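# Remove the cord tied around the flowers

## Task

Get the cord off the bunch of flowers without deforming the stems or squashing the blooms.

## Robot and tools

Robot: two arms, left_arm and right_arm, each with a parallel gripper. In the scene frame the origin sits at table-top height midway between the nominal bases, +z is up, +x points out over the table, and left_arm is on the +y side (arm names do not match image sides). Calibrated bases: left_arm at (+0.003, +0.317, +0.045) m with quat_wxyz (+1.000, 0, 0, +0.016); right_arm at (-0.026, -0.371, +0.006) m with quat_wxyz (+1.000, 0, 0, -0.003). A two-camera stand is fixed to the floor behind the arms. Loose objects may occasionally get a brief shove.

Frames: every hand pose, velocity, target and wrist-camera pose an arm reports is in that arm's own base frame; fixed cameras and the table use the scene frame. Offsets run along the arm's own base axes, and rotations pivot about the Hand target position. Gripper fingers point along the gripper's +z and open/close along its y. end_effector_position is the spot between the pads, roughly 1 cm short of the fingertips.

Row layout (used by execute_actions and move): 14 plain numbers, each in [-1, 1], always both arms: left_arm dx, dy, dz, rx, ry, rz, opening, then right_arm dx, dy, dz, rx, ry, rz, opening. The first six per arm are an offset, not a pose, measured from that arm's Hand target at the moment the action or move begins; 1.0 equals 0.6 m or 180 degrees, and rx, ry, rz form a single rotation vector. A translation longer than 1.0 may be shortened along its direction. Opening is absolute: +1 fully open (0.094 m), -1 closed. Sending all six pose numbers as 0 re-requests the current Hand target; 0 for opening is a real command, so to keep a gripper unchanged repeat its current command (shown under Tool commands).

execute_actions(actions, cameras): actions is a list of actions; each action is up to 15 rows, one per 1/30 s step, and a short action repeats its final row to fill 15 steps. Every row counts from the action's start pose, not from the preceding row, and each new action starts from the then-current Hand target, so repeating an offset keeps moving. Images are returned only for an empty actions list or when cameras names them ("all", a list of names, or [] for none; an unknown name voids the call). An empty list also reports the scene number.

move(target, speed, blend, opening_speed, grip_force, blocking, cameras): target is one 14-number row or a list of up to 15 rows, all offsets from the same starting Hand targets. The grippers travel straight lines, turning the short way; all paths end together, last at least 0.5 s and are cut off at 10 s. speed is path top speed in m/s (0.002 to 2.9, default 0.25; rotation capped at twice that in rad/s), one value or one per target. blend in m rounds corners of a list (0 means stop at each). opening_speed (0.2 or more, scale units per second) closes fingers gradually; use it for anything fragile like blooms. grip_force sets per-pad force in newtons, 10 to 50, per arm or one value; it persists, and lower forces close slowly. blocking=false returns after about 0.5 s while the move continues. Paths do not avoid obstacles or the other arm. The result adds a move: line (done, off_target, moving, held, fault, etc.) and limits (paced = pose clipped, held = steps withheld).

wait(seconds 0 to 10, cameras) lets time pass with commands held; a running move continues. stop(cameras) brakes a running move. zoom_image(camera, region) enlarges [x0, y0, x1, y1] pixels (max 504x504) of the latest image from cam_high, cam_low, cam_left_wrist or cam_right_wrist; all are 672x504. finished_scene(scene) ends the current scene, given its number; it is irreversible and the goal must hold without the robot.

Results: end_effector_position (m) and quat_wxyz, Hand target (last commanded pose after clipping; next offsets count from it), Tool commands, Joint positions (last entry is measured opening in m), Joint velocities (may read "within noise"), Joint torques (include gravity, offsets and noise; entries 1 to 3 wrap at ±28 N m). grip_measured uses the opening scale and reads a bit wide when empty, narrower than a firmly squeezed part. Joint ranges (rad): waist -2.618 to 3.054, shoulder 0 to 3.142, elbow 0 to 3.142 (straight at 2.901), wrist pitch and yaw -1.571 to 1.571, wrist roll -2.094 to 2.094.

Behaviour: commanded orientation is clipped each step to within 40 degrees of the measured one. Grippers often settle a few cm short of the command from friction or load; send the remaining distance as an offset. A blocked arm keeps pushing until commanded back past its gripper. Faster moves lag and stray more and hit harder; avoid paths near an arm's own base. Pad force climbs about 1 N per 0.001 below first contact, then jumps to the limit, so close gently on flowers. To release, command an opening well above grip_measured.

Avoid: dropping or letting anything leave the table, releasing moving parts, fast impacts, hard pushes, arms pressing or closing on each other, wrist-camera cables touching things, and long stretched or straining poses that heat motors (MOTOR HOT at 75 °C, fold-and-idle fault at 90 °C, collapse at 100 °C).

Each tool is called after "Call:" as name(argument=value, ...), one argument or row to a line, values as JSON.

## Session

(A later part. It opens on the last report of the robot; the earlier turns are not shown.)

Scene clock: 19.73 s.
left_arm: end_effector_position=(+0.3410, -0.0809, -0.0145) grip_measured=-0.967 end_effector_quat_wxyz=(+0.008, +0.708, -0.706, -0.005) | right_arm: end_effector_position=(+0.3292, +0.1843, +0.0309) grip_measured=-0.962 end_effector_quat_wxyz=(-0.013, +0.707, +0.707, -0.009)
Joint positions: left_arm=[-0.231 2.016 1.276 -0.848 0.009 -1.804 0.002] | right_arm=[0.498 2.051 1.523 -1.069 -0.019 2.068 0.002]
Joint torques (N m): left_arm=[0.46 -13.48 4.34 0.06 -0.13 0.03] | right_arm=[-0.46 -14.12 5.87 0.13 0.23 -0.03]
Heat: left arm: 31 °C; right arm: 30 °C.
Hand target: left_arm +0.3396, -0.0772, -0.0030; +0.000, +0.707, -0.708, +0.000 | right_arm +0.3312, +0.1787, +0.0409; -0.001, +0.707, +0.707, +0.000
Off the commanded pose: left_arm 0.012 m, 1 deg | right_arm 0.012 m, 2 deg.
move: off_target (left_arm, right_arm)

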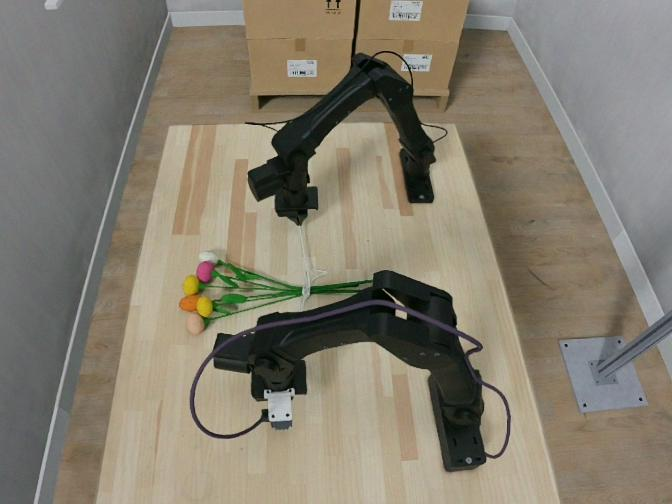

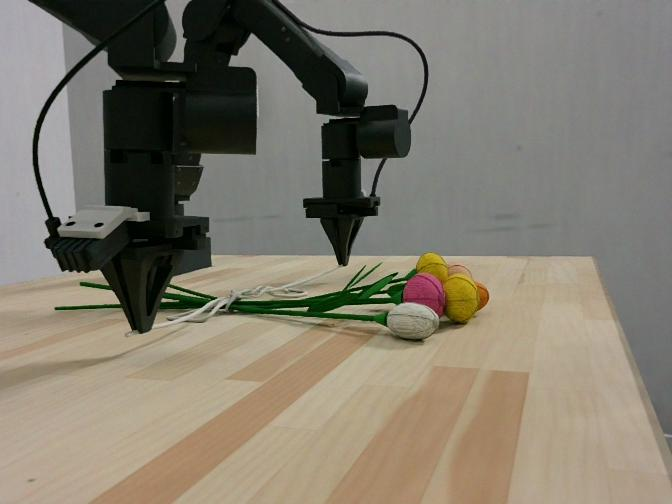

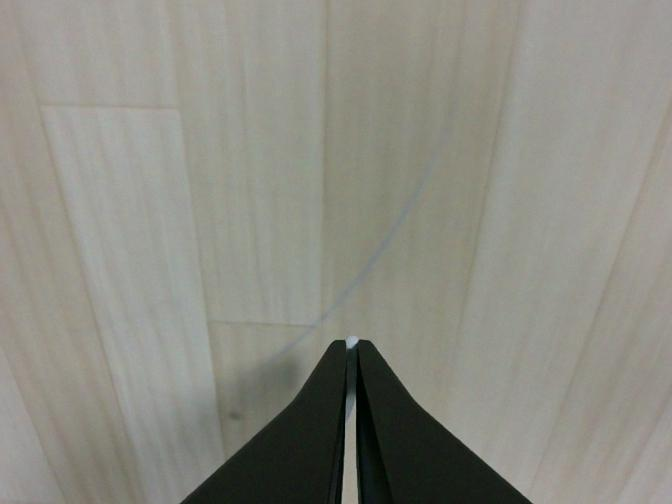

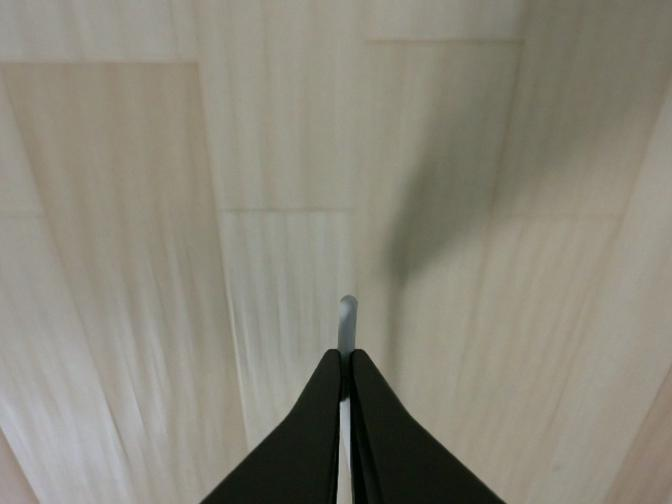

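Both hold. Keep pulling.

Call:
move(
  target=[-0.03,0.15,0.02,0,0,0,-1,-0.01,-0.15,0.0,0,0,0,-1],
  cameras=["all"],
  speed=0.07,
)

Call:
zoom_image(
  camera="cam_high",
  region=[240, 180, 400, 340],
)

Call:
zoom_image(
  camera="cam_low",
  region=[100, 240, 350, 370],
)

Scene clock: 24.57 s.
left_arm: end_effector_position=(+0.3265, +0.0103, -0.0008) grip_measured=-0.967 end_effector_quat_wxyz=(+0.006, +0.709, -0.706, +0.001) | right_arm: end_effector_position=(+0.3241, +0.0931, +0.0325) grip_measured=-0.962 end_effector_quat_wxyz=(-0.014, +0.708, +0.706, -0.008)
Joint positions: left_arm=[0.034 1.903 1.174 -0.85 0.009 -1.541 0.002] | right_arm=[0.268 1.907 1.323 -1.016 -0.017 1.84 0.002]
Joint torques (N m): left_arm=[0.28 -12.3 4.29 0.02 -0.16 0.07] | right_arm=[-0.46 -12.59 5.87 0.17 0.2 -0.05]
Heat: left arm: 32 °C; right arm: 32 °C.
Hand target: left_arm +0.3217, +0.0129, +0.0090; +0.000, +0.707, -0.708, +0.000 | right_arm +0.3251, +0.0887, +0.0408; -0.001, +0.707, +0.707, +0.000
Off the commanded pose: left_arm 0.011 m, 1 deg | right_arm 0.010 m, 2 deg.
move: off_target (left_arm)

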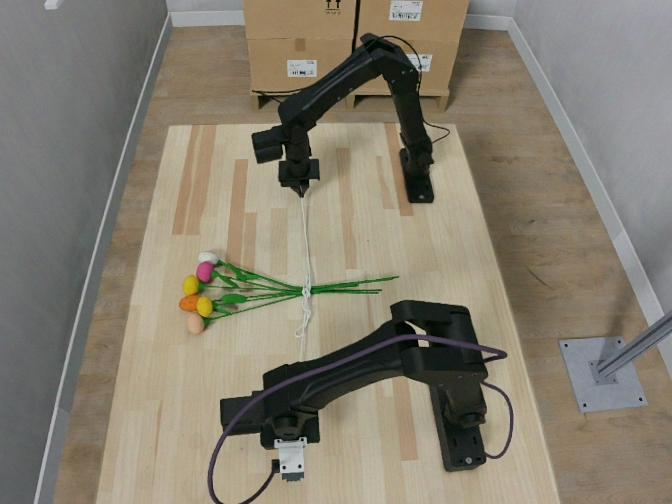

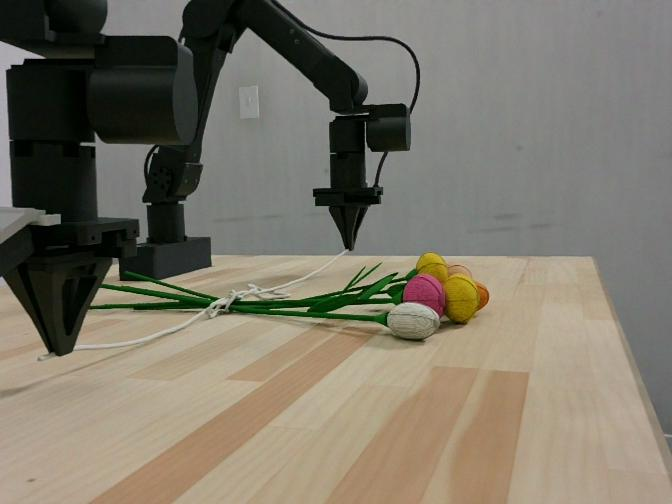

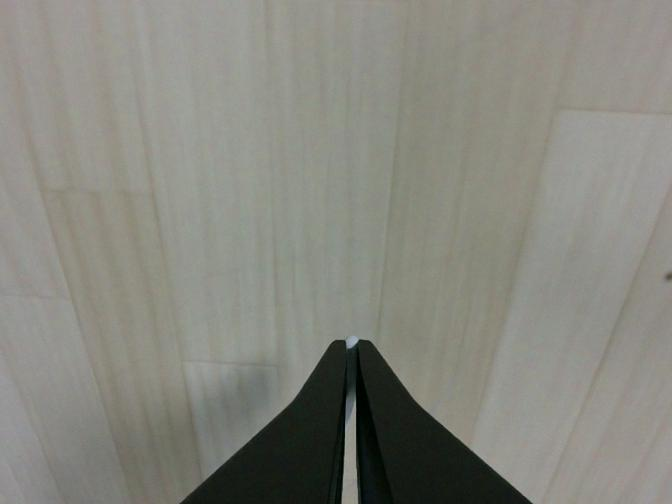

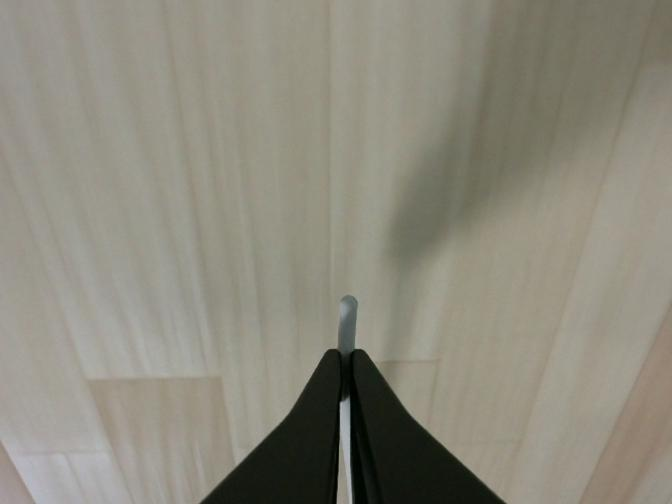

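Scaled by 3.150 from the camera's 672x504 image, which has a finer 960x720 frame.

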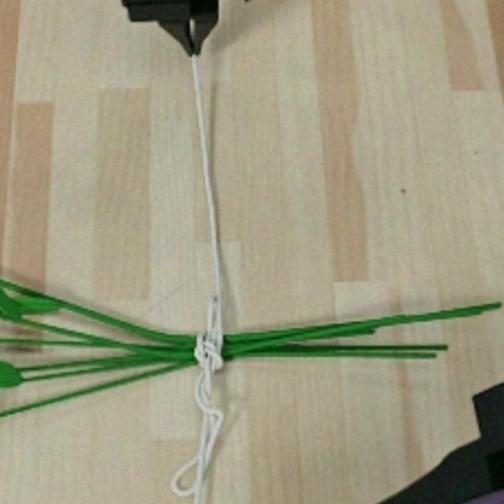

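Scaled by 2.016 from the camera's 672x504 image, which has a finer 960x720 frame.

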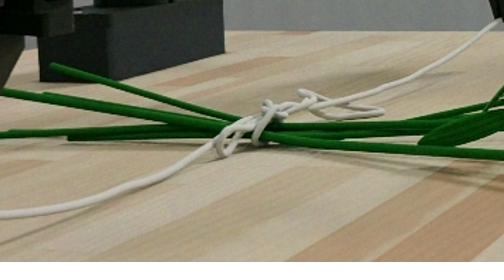

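Call:
move(
  target=[-0.01,0.08,0.0,0,0,0,-1,-0.01,-0.08,0.0,0,0,0,-1],
  cameras=["cam_high","cam_low"],
  speed=0.06,
)

Call:
zoom_image(
  camera="cam_high",
  region=[240, 220, 380, 360],
)

Call:
zoom_image(
  camera="cam_low",
  region=[100, 240, 350, 370],
)

Scene clock: 26.17 s.
left_arm: end_effector_position=(+0.3210, +0.0588, -0.0008) grip_measured=-0.967 end_effector_quat_wxyz=(+0.007, +0.708, -0.706, +0.001) | right_arm: end_effector_position=(+0.3186, +0.0452, +0.0334) grip_measured=-0.962 end_effector_quat_wxyz=(-0.015, +0.707, +0.707, -0.006)
Joint positions: left_arm=[0.184 1.903 1.174 -0.851 0.01 -1.391 0.002] | right_arm=[0.129 1.851 1.252 -1 -0.016 1.7 0.002]
Joint torques (N m): left_arm=[0.38 -12.45 4.19 0.01 -0.14 0.07] | right_arm=[-0.4 -11.95 5.81 0.19 0.19 -0.07]
Heat: left arm: 32 °C; right arm: 32 °C.
Hand target: left_arm +0.3157, +0.0608, +0.0090; +0.000, +0.707, -0.708, +0.001 | right_arm +0.3191, +0.0408, +0.0408; -0.001, +0.707, +0.707, +0.000
Off the commanded pose: left_arm 0.011 m, 1 deg | right_arm 0.009 m, 2 deg.
move: off_target (left_arm)
Images, in order (width x height): cam_high 672x504, cam_low 672x504.

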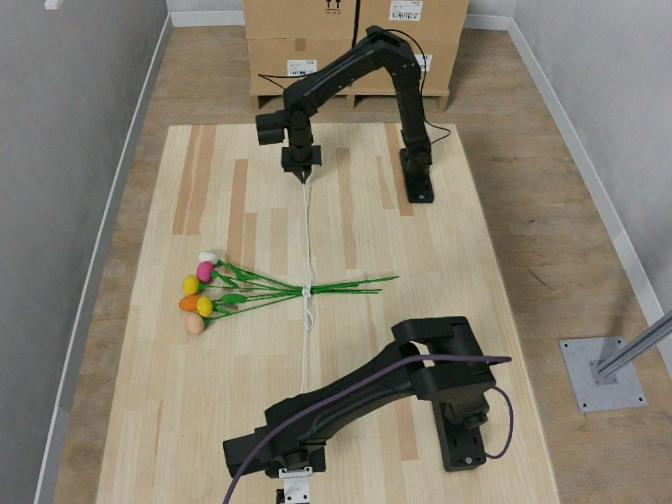

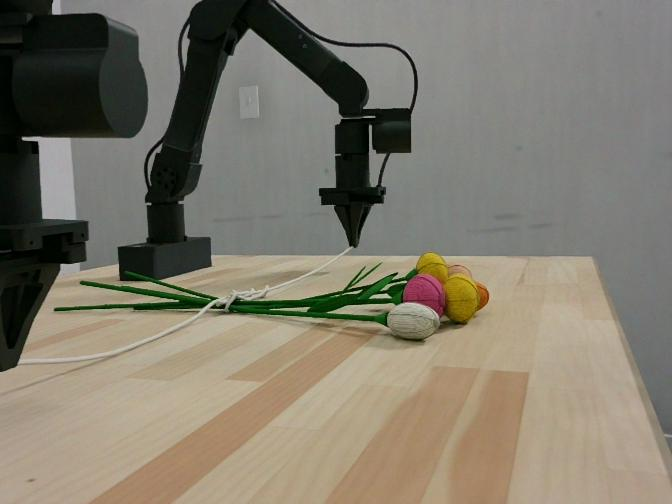

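Scaled by 3.600 from the camera's 672x504 image, which has a finer 960x720 frame.

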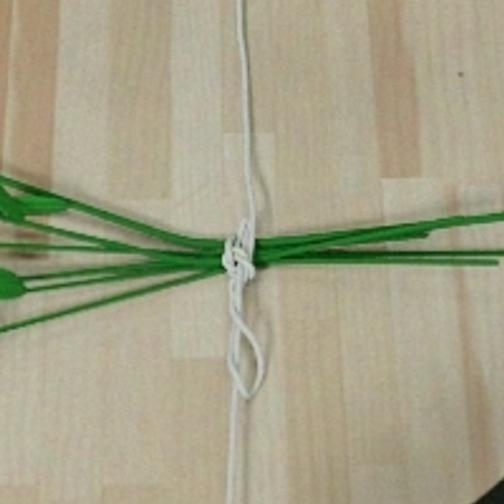

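Scaled by 2.016 from the camera's 672x504 image, which has a finer 960x720 frame.

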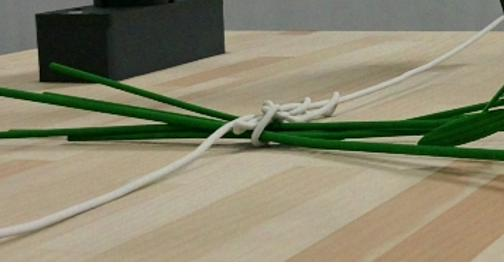

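Call:
move(
  target=[-0.01,0.12,0.0,0,0,0,-1,-0.01,-0.12,0.0,0,0,0,-1],
  cameras=["cam_high","cam_low"],
  speed=0.06,
)

Call:
zoom_image(
  camera="cam_high",
  region=[240, 220, 380, 360],
)

Call:
zoom_image(
  camera="cam_low",
  region=[100, 240, 350, 370],
)

Scene clock: 28.93 s.
left_arm: end_effector_position=(+0.3040, +0.1274, +0.0043) grip_measured=-0.967 end_effector_quat_wxyz=(+0.005, +0.709, -0.706, +0.003) | right_arm: end_effector_position=(+0.3131, -0.0272, +0.0336) grip_measured=-0.962 end_effector_quat_wxyz=(-0.016, +0.708, +0.706, -0.004)
Joint positions: left_arm=[0.399 1.903 1.197 -0.872 0.01 -1.176 0.002] | right_arm=[-0.098 1.825 1.22 -0.996 -0.014 1.474 0.002]
Joint torques (N m): left_arm=[0.28 -7.97 8.43 0.04 -0.11 0.09] | right_arm=[-0.34 -11.67 5.86 0.22 0.18 -0.02]
Heat: left arm: 32 °C; right arm: 33 °C.
Hand target: left_arm +0.3096, +0.1328, +0.0090; +0.000, +0.707, -0.708, +0.000 | right_arm +0.3132, -0.0314, +0.0409; -0.001, +0.707, +0.707, +0.000
Off the commanded pose: left_arm 0.009 m, 1 deg | right_arm 0.008 m, 2 deg.
move: done
Images, in order (width x height): cam_high 672x504, cam_low 672x504.

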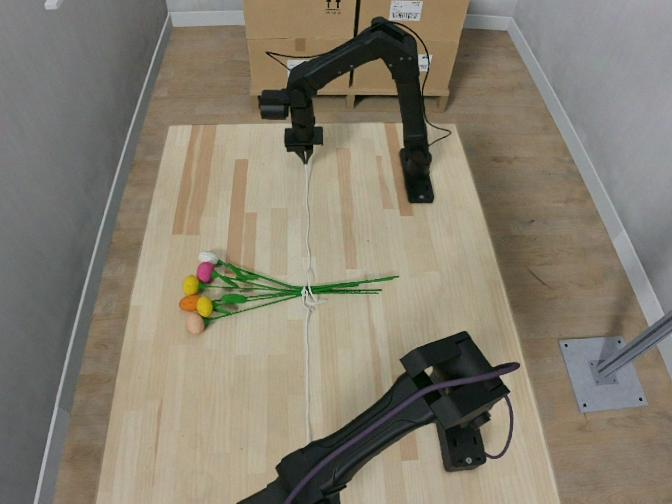

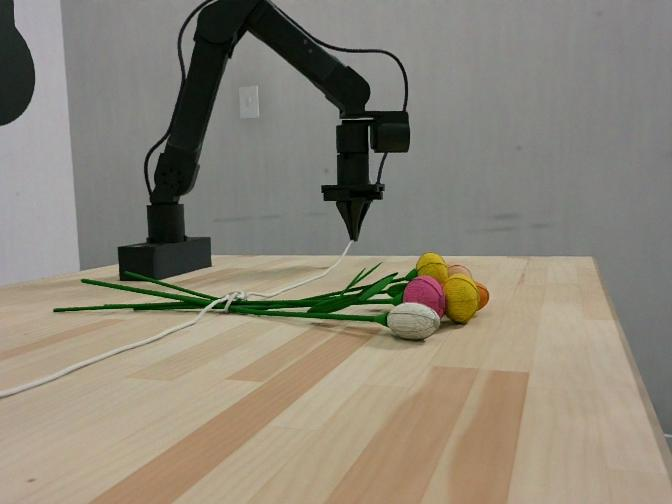

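Scaled by 3.600 from the camera's 672x504 image, which has a finer 960x720 frame.

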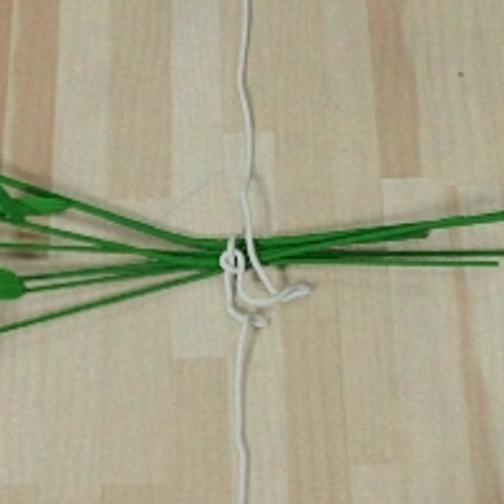

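Scaled by 2.016 from the camera's 672x504 image, which has a finer 960x720 frame.

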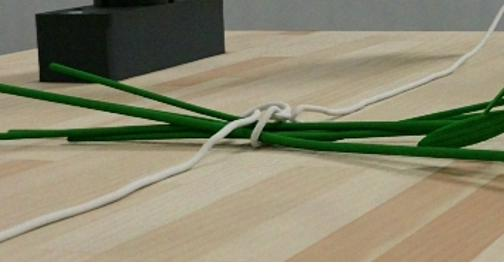

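Call:
move(
  target=[
    [0,0,0,0,0,0,-1,0,0.02,-0.045,0,0,0,-1],
    [0,0,0,0,0,0,-1,0,0.02,-0.045,0,0,0,-0.4],
    [0,0,0,0,0,0,-1,0,0.02,0.15,0,0,0,-0.4],
  ],
  cameras=["cam_high"],
  speed=0.12,
)

Call:
move(
  target=[0.0,0.15,0.0,0,0,0,-1,0,0,0,0,0,0,-0.4],
  cameras=["all"],
  speed=0.06,
)

Call:
zoom_image(
  camera="cam_high",
  region=[240, 220, 380, 360],
)

Scene clock: 32.70 s.
left_arm: end_effector_position=(+0.3040, +0.1274, +0.0043) grip_measured=-0.967 end_effector_quat_wxyz=(+0.005, +0.708, -0.706, +0.003) | right_arm: end_effector_position=(+0.3136, -0.0190, +0.1191) grip_measured=-0.402 end_effector_quat_wxyz=(-0.014, +0.707, +0.707, -0.003)
Joint positions: left_arm=[0.399 1.903 1.197 -0.872 0.01 -1.176 0.002] | right_arm=[-0.072 1.755 1.481 -1.321 -0.014 1.5 0.028]
Joint torques (N m): left_arm=[0.38 -7.92 8.42 0 -0.13 0.09] | right_arm=[0.51 -10.66 8.91 -0.05 0.18 0.09]
Heat: left arm: 32 °C; right arm: 33 °C.
Hand target: left_arm +0.3097, +0.1329, +0.0090; +0.000, +0.707, -0.707, +0.000 | right_arm +0.3132, -0.0193, +0.1308; -0.001, +0.707, +0.707, +0.000
Off the commanded pose: left_arm 0.009 m, 1 deg | right_arm 0.012 m, 2 deg.
move: off_target (right_arm)
Images, in order (width x height): cam_high 672x504.

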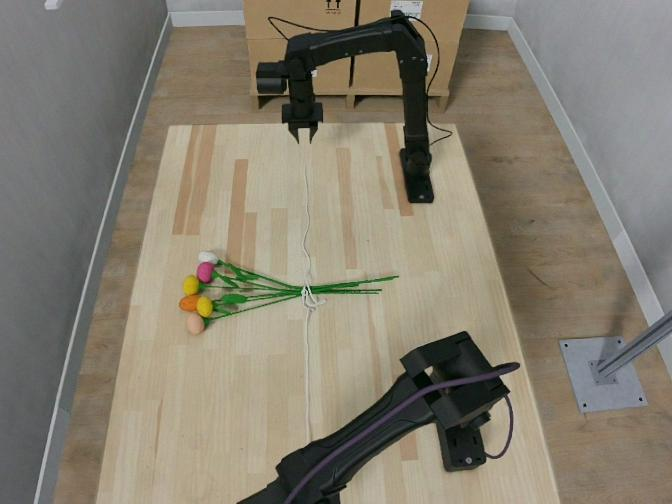

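Scene clock: 34.77 s.
left_arm: end_effector_position=(+0.3047, +0.2147, +0.0043) grip_measured=-0.967 end_effector_quat_wxyz=(+0.007, +0.708, -0.706, +0.004) | right_arm: end_effector_position=(+0.3134, -0.0190, +0.1191) grip_measured=-0.402 end_effector_quat_wxyz=(-0.014, +0.707, +0.707, -0.003)
Joint positions: left_arm=[0.616 2.057 1.421 -0.948 0.01 -0.957 0.002] | right_arm=[-0.072 1.755 1.481 -1.322 -0.014 1.5 0.028]
Joint torques (N m): left_arm=[0.49 -9.46 8.66 0.08 -0.17 0.11] | right_arm=[0.51 -10.65 8.9 -0.06 0.17 0.08]
Heat: left arm: 32 °C; right arm: 34 °C.
Hand target: left_arm +0.3097, +0.2228, +0.0090; +0.000, +0.707, -0.708, +0.000 | right_arm +0.3131, -0.0193, +0.1308; -0.001, +0.707, +0.707, +0.000
Off the commanded pose: left_arm 0.011 m, 1 deg | right_arm 0.012 m, 2 deg.
move: off_target (left_arm, right_arm)

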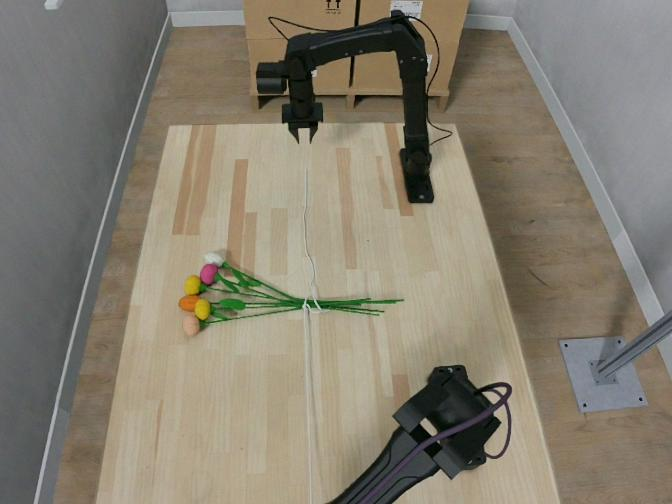

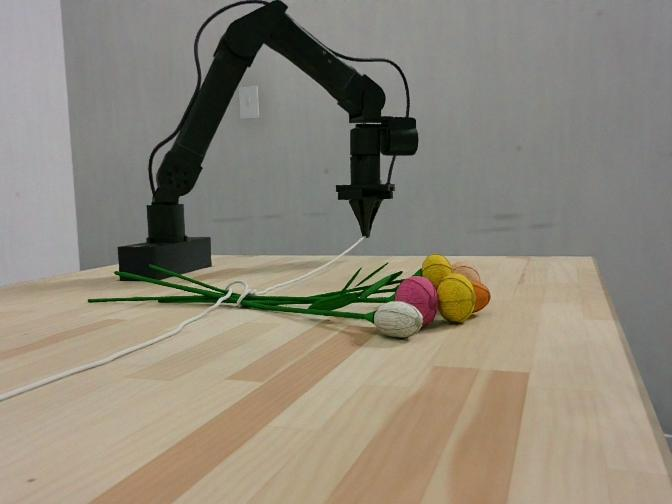

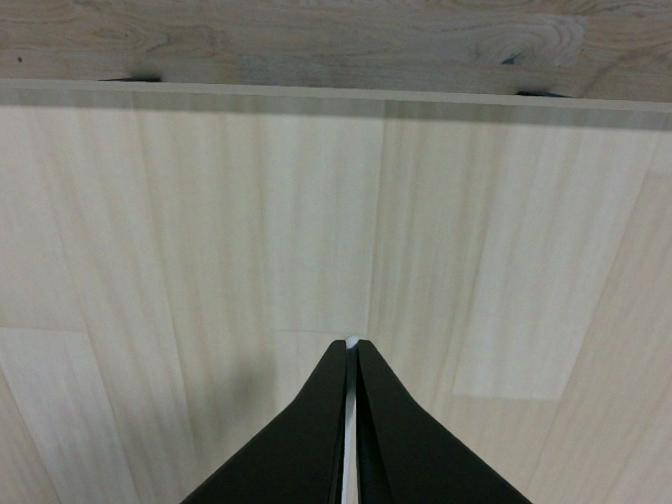

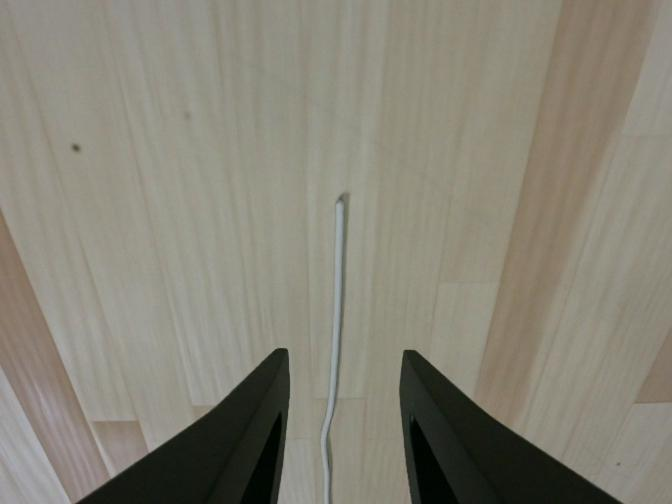

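Scaled by 3.600 from the camera's 672x504 image, which has a finer 960x720 frame.

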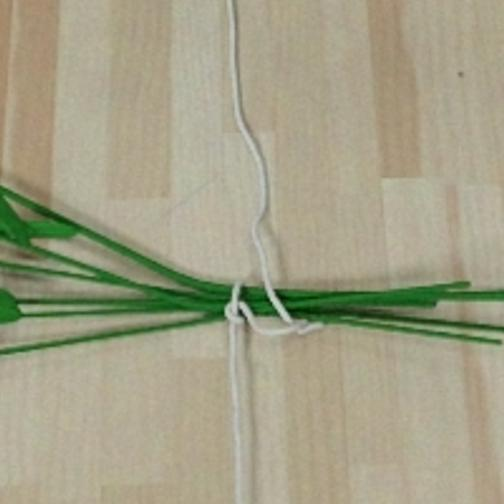

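Call:
move(
  target=[
    [0,-0.02,-0.065,0,0,0,-1,0,0,0.05,0,0,0,-0.4],
    [0,-0.02,-0.065,0,0,0,-0.4,0,0,0.05,0,0,0,-0.4],
    [0,-0.02,0.17,0,0,0,-0.4,0,-0.05,0.05,0,0,0,-0.4],
    [-0.03,-0.67,0.18,0,0,0,0.0,0,-0.05,0.05,0,0,0,-0.4],
  ],
  cameras=["all"],
  speed=[0.1,0.1,0.15,0.35],
)

Scene clock: 41.07 s.
left_arm: end_effector_position=(+0.2857, -0.1814, +0.1104) grip_measured=-0.003 end_effector_quat_wxyz=(+0.011, +0.697, -0.717, +0.001) | right_arm: end_effector_position=(+0.3140, -0.0446, +0.1546) grip_measured=-0.402 end_effector_quat_wxyz=(-0.007, +0.707, +0.708, +0.004)
Joint positions: left_arm=[-0.557 1.829 1.537 -1.282 0.022 -2.1 0.047] | right_arm=[-0.152 1.755 1.622 -1.445 -0.014 1.417 0.028]
Joint torques (N m): left_arm=[0.5 -7.79 9.05 -0.05 -0.2 -0.1] | right_arm=[-0.55 -8.9 9.25 -0.04 0.17 -0.03]
Heat: left arm: 33 °C; right arm: 34 °C.
Hand target: left_arm +0.2917, -0.1793, +0.1170; +0.000, +0.707, -0.708, +0.001 | right_arm +0.3132, -0.0494, +0.1608; -0.001, +0.707, +0.707, +0.000
Off the commanded pose: left_arm 0.009 m, 2 deg | right_arm 0.008 m, 1 deg.
joint sent to its limit (left arm) — joint 6 (wrist roll), lower limit. The joint targets still meet the commanded pose.
move: done

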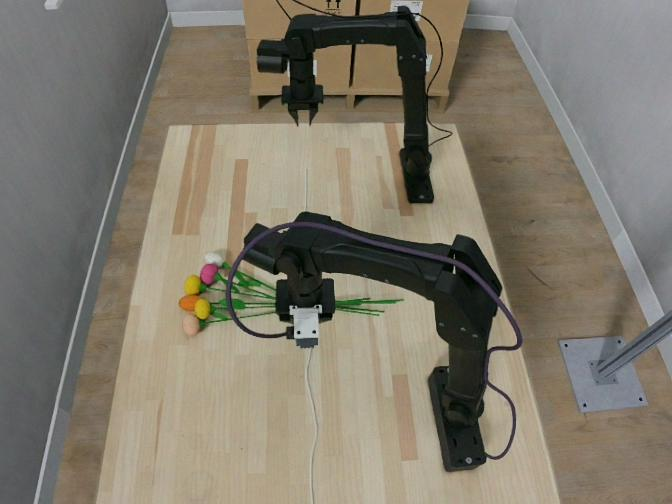

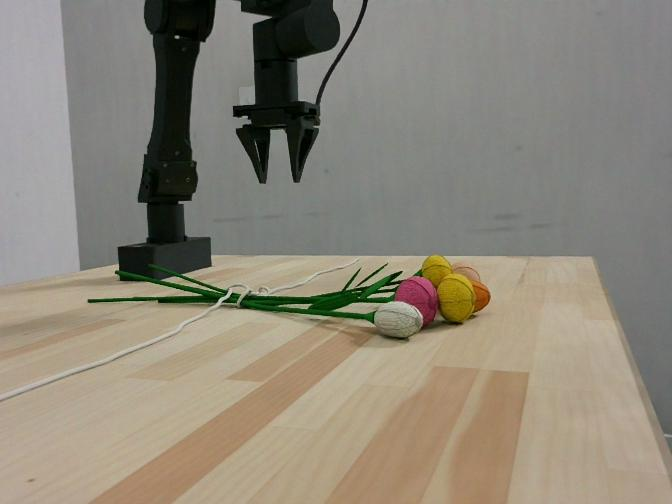

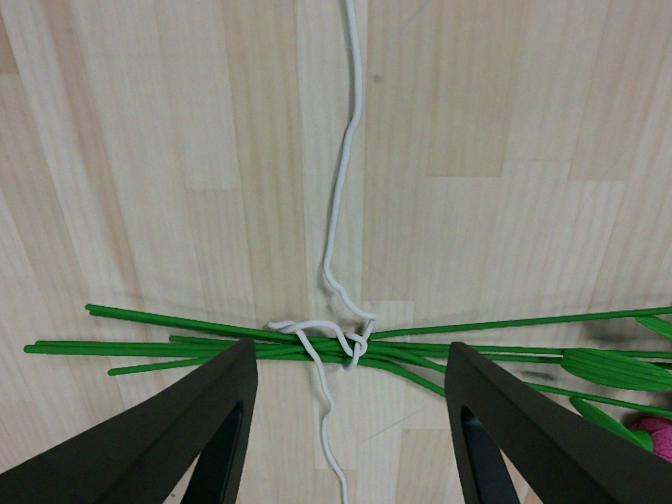

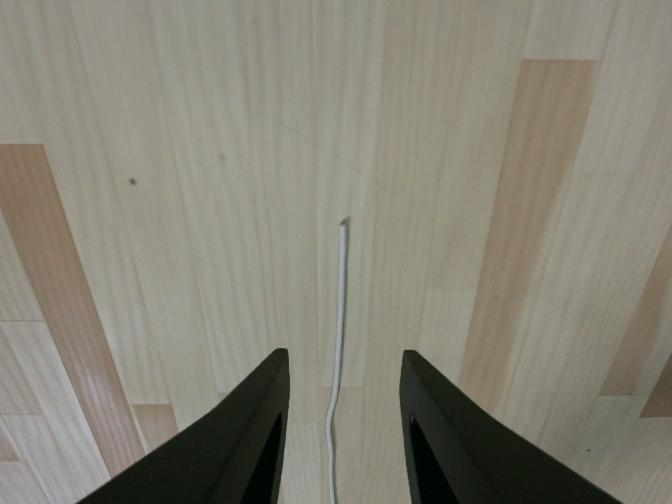

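Call:
zoom_image(
  camera="cam_left_wrist",
  region=[240, 260, 420, 395],
)

Call:
zoom_image(
  camera="cam_low",
  region=[190, 260, 310, 330],
)

Scaled by 2.800 from the camera's 672x504 image, which has a finer 960x720 frame.

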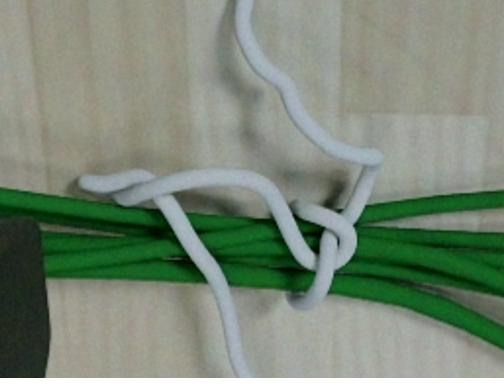

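Scaled by 4.200 from the camera's 672x504 image, which has a finer 960x720 frame.

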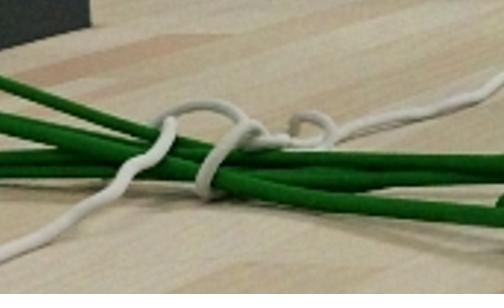

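Call:
move(
  target=[
    [-0.02,-0.25,0.0,0,0,0,-0.4,0,0,0,0,0,0,-0.4],
    [-0.02,-0.25,-0.09,0,0,0,-0.4,0,0,0,0,0,0,-0.4],
  ],
  cameras=["cam_high","cam_low","cam_left_wrist"],
  speed=0.15,
)

Scene clock: 45.20 s.
left_arm: end_effector_position=(+0.2795, -0.3305, +0.0690) grip_measured=-0.397 end_effector_quat_wxyz=(-0.058, -0.595, +0.801, -0.001) | right_arm: end_effector_position=(+0.3140, -0.0446, +0.1546) grip_measured=-0.402 end_effector_quat_wxyz=(-0.007, +0.707, +0.708, +0.004)
Joint positions: left_arm=[-0.823 2.238 1.967 -1.312 0.116 -2.1 0.028] | right_arm=[-0.152 1.755 1.622 -1.445 -0.014 1.417 0.028]
Joint torques (N m): left_arm=[0.38 -11.58 4.79 0.33 0.03 -0.11] | right_arm=[-0.54 -8.81 9.21 -0.02 0.19 -0.04]
Heat: left arm: 34 °C; right arm: 35 °C.
Hand target: left_arm +0.2798, -0.3292, +0.0630; +0.000, -0.707, +0.708, -0.001 | right_arm +0.3132, -0.0494, +0.1608; -0.001, +0.707, +0.707, +0.000
Off the commanded pose: left_arm 0.006 m, 18 deg | right_arm 0.008 m, 1 deg.
joint sent to its limit (left arm) — joint 6 (wrist roll), lower limit. The joint targets are off in orientation, not in position.
move: off_target (left_arm)
Images, in order (width x height): cam_high 672x504, cam_low 672x504, cam_left_wrist 672x504.

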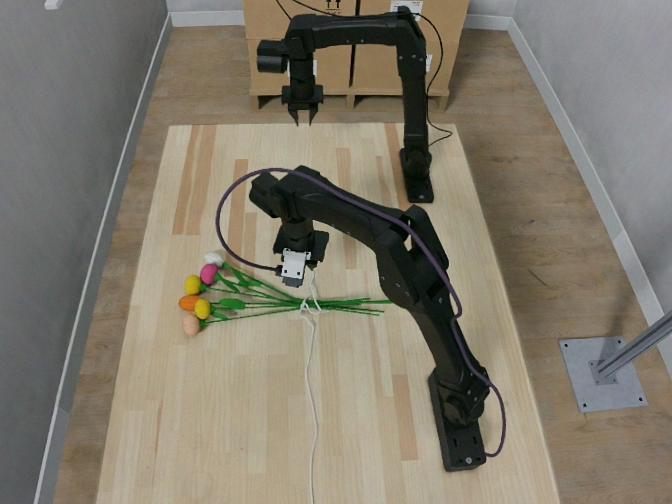

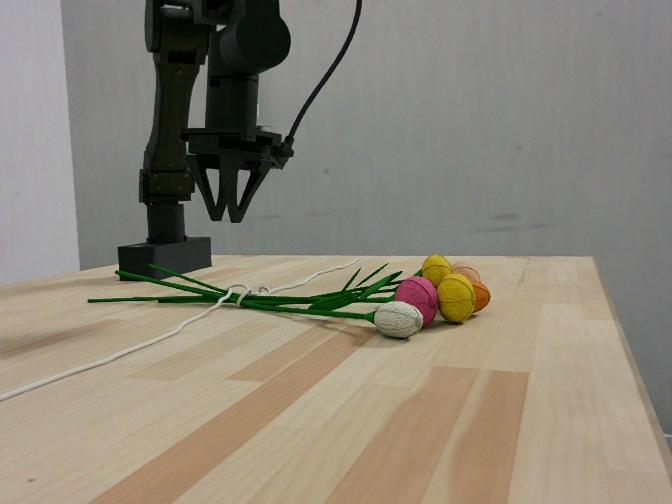

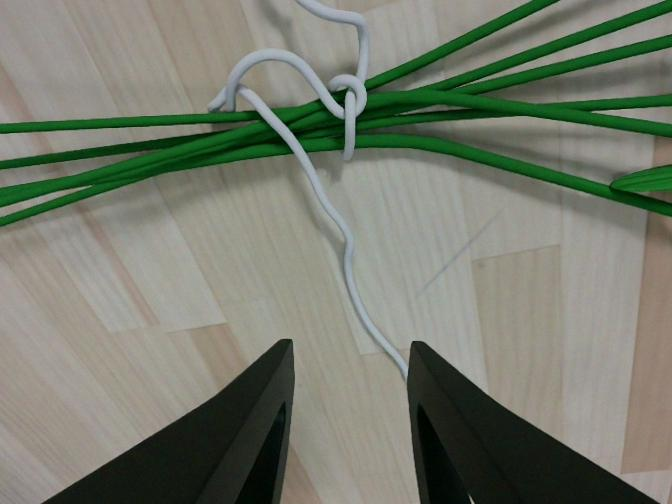

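Call:
move(
  target=[0,-0.01,-0.125,0,0,0,-0.4,0,0,0,0,0,0,-0.4],
  cameras=["cam_low","cam_left_wrist"],
  speed=0.12,
)

Scene clock: 47.53 s.
left_arm: end_effector_position=(+0.2833, -0.3354, -0.0054) grip_measured=-0.397 end_effector_quat_wxyz=(-0.059, -0.595, +0.801, -0.001) | right_arm: end_effector_position=(+0.3140, -0.0446, +0.1546) grip_measured=-0.402 end_effector_quat_wxyz=(-0.007, +0.707, +0.708, +0.004)
Joint positions: left_arm=[-0.823 2.315 1.798 -1.064 0.119 -2.1 0.028] | right_arm=[-0.152 1.755 1.622 -1.445 -0.014 1.417 0.028]
Joint torques (N m): left_arm=[-0.31 -12.05 4.53 0.32 0.03 -0.11] | right_arm=[-0.58 -8.81 9.22 -0.02 0.17 -0.03]
Heat: left arm: 34 °C; right arm: 35 °C.
Hand target: left_arm +0.2797, -0.3351, -0.0120; +0.000, -0.707, +0.708, +0.000 | right_arm +0.3132, -0.0494, +0.1608; -0.001, +0.707, +0.707, +0.000
Off the commanded pose: left_arm 0.007 m, 18 deg | right_arm 0.008 m, 1 deg.
joint sent to its limit (left arm) — joint 6 (wrist roll), lower limit. The joint targets are off in orientation, not in position.
move: off_target (left_arm)
Images, in order (width x height): cam_low 672x504, cam_left_wrist 672x504.

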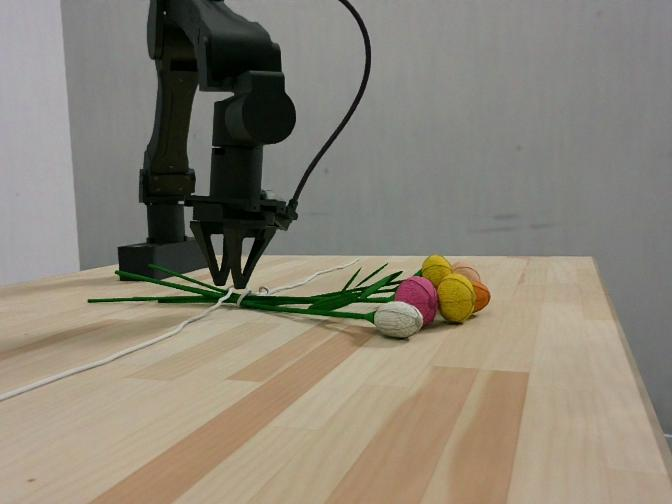

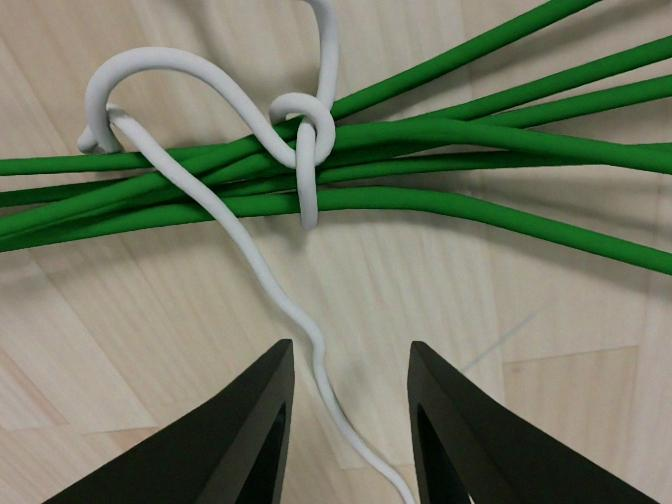

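Call:
move(
  target=[
    [-0.016,-0.03,0,0,0,0,-0.4,0,0,0,0,0,0,-0.4],
    [-0.016,-0.03,-0.048,0,0,0,-0.4,0,0,0,0,0,0,-0.4],
  ],
  cameras=["cam_low","cam_left_wrist"],
  speed=0.08,
)

Scene clock: 52.53 s.
left_arm: end_effector_position=(+0.2736, -0.3516, -0.0334) grip_measured=-0.397 end_effector_quat_wxyz=(-0.068, -0.581, +0.811, +0.001) | right_arm: end_effector_position=(+0.3140, -0.0446, +0.1546) grip_measured=-0.402 end_effector_quat_wxyz=(-0.007, +0.707, +0.708, +0.004)
Joint positions: left_arm=[-0.857 2.382 1.798 -1.002 0.135 -2.1 0.028] | right_arm=[-0.152 1.755 1.622 -1.445 -0.014 1.417 0.028]
Joint torques (N m): left_arm=[-0.75 -11.75 5.3 0.33 -0.01 -0.11] | right_arm=[-0.57 -8.79 9.25 -0.03 0.18 -0.04]
Heat: left arm: 36 °C; right arm: 35 °C.
Hand target: left_arm +0.2701, -0.3532, -0.0408; +0.000, -0.707, +0.708, -0.001 | right_arm +0.3132, -0.0494, +0.1608; -0.001, +0.707, +0.707, +0.000
Off the commanded pose: left_arm 0.008 m, 20 deg | right_arm 0.008 m, 1 deg.
joint sent to its limit (left arm) — joint 6 (wrist roll), lower limit. The joint targets are off in orientation, not in position.
move: off_target (left_arm)
Images, in order (width x height): cam_low 672x504, cam_left_wrist 672x504.

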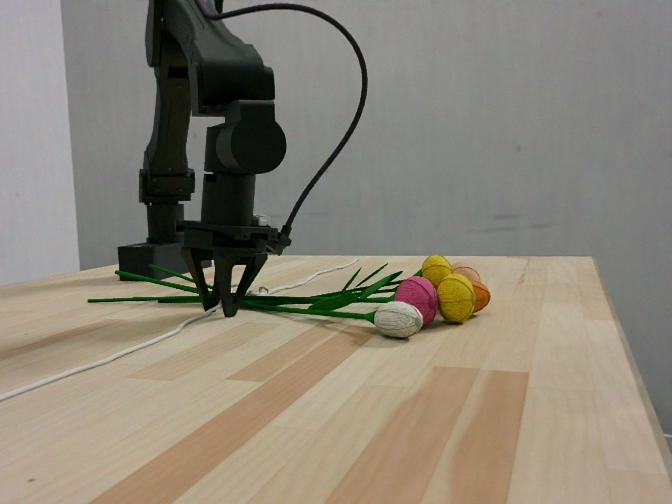

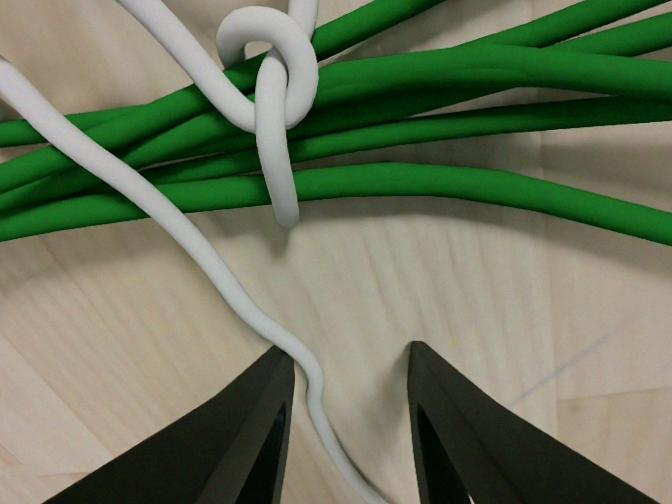

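Call:
move(
  target=[
    [0.0,-0.006,0,0,0,0,-1,0,0,0,0,0,0,-0.4],
    [0.0,0.0,0.16,0,0,0,-1,0,0,0,0,0,0,-0.4],
    [0.0,0.35,0.26,0,0,0,-1,0,0,0,0,0,0,-0.4],
  ],
  cameras=["all"],
  speed=0.1,
)

Scene clock: 59.87 s.
left_arm: end_effector_position=(+0.2766, -0.1518, +0.1085) grip_measured=-0.965 end_effector_quat_wxyz=(+0.008, +0.708, -0.706, +0.005) | right_arm: end_effector_position=(+0.3140, -0.0446, +0.1546) grip_measured=-0.402 end_effector_quat_wxyz=(-0.007, +0.707, +0.708, +0.004)
Joint positions: left_arm=[-0.495 1.734 1.414 -1.246 0.018 -2.068 0.002] | right_arm=[-0.152 1.755 1.622 -1.445 -0.014 1.417 0.028]
Joint torques (N m): left_arm=[0.1 -10.67 4.93 -0.04 -0.25 0.05] | right_arm=[-0.58 -8.77 9.22 -0.02 0.18 -0.03]
Heat: left arm: 38 °C; right arm: 36 °C.
Hand target: left_arm +0.2700, -0.1433, +0.1152; +0.000, +0.707, -0.708, +0.000 | right_arm +0.3132, -0.0494, +0.1608; -0.001, +0.707, +0.707, +0.000
Off the commanded pose: left_arm 0.013 m, 1 deg | right_arm 0.008 m, 1 deg.
move: off_target (left_arm)

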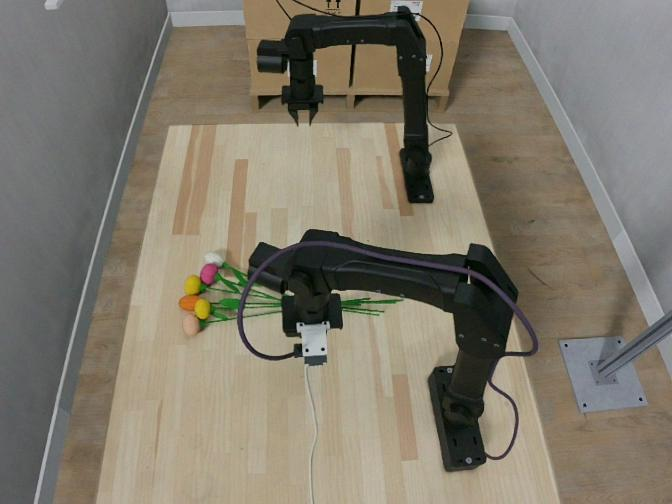

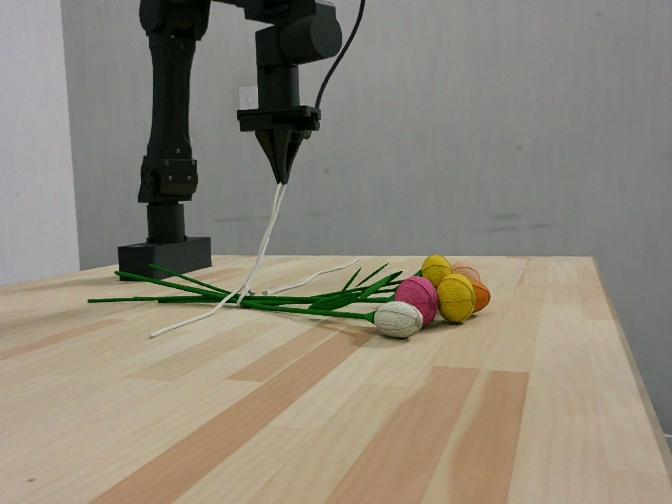

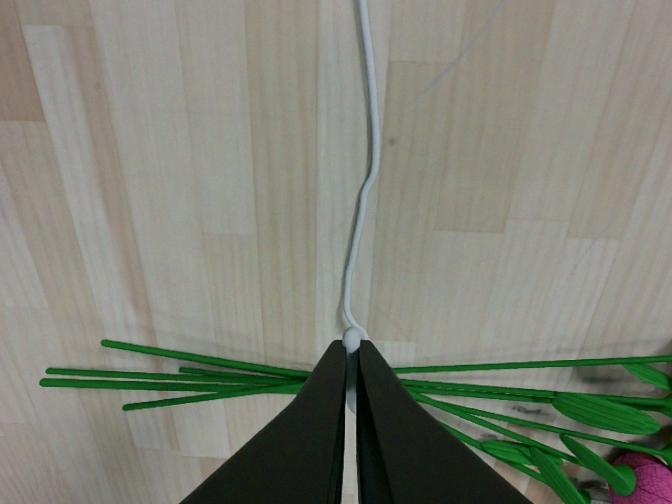

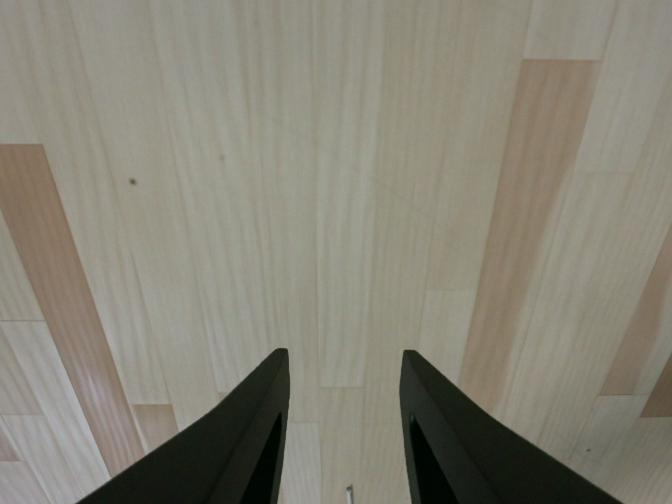

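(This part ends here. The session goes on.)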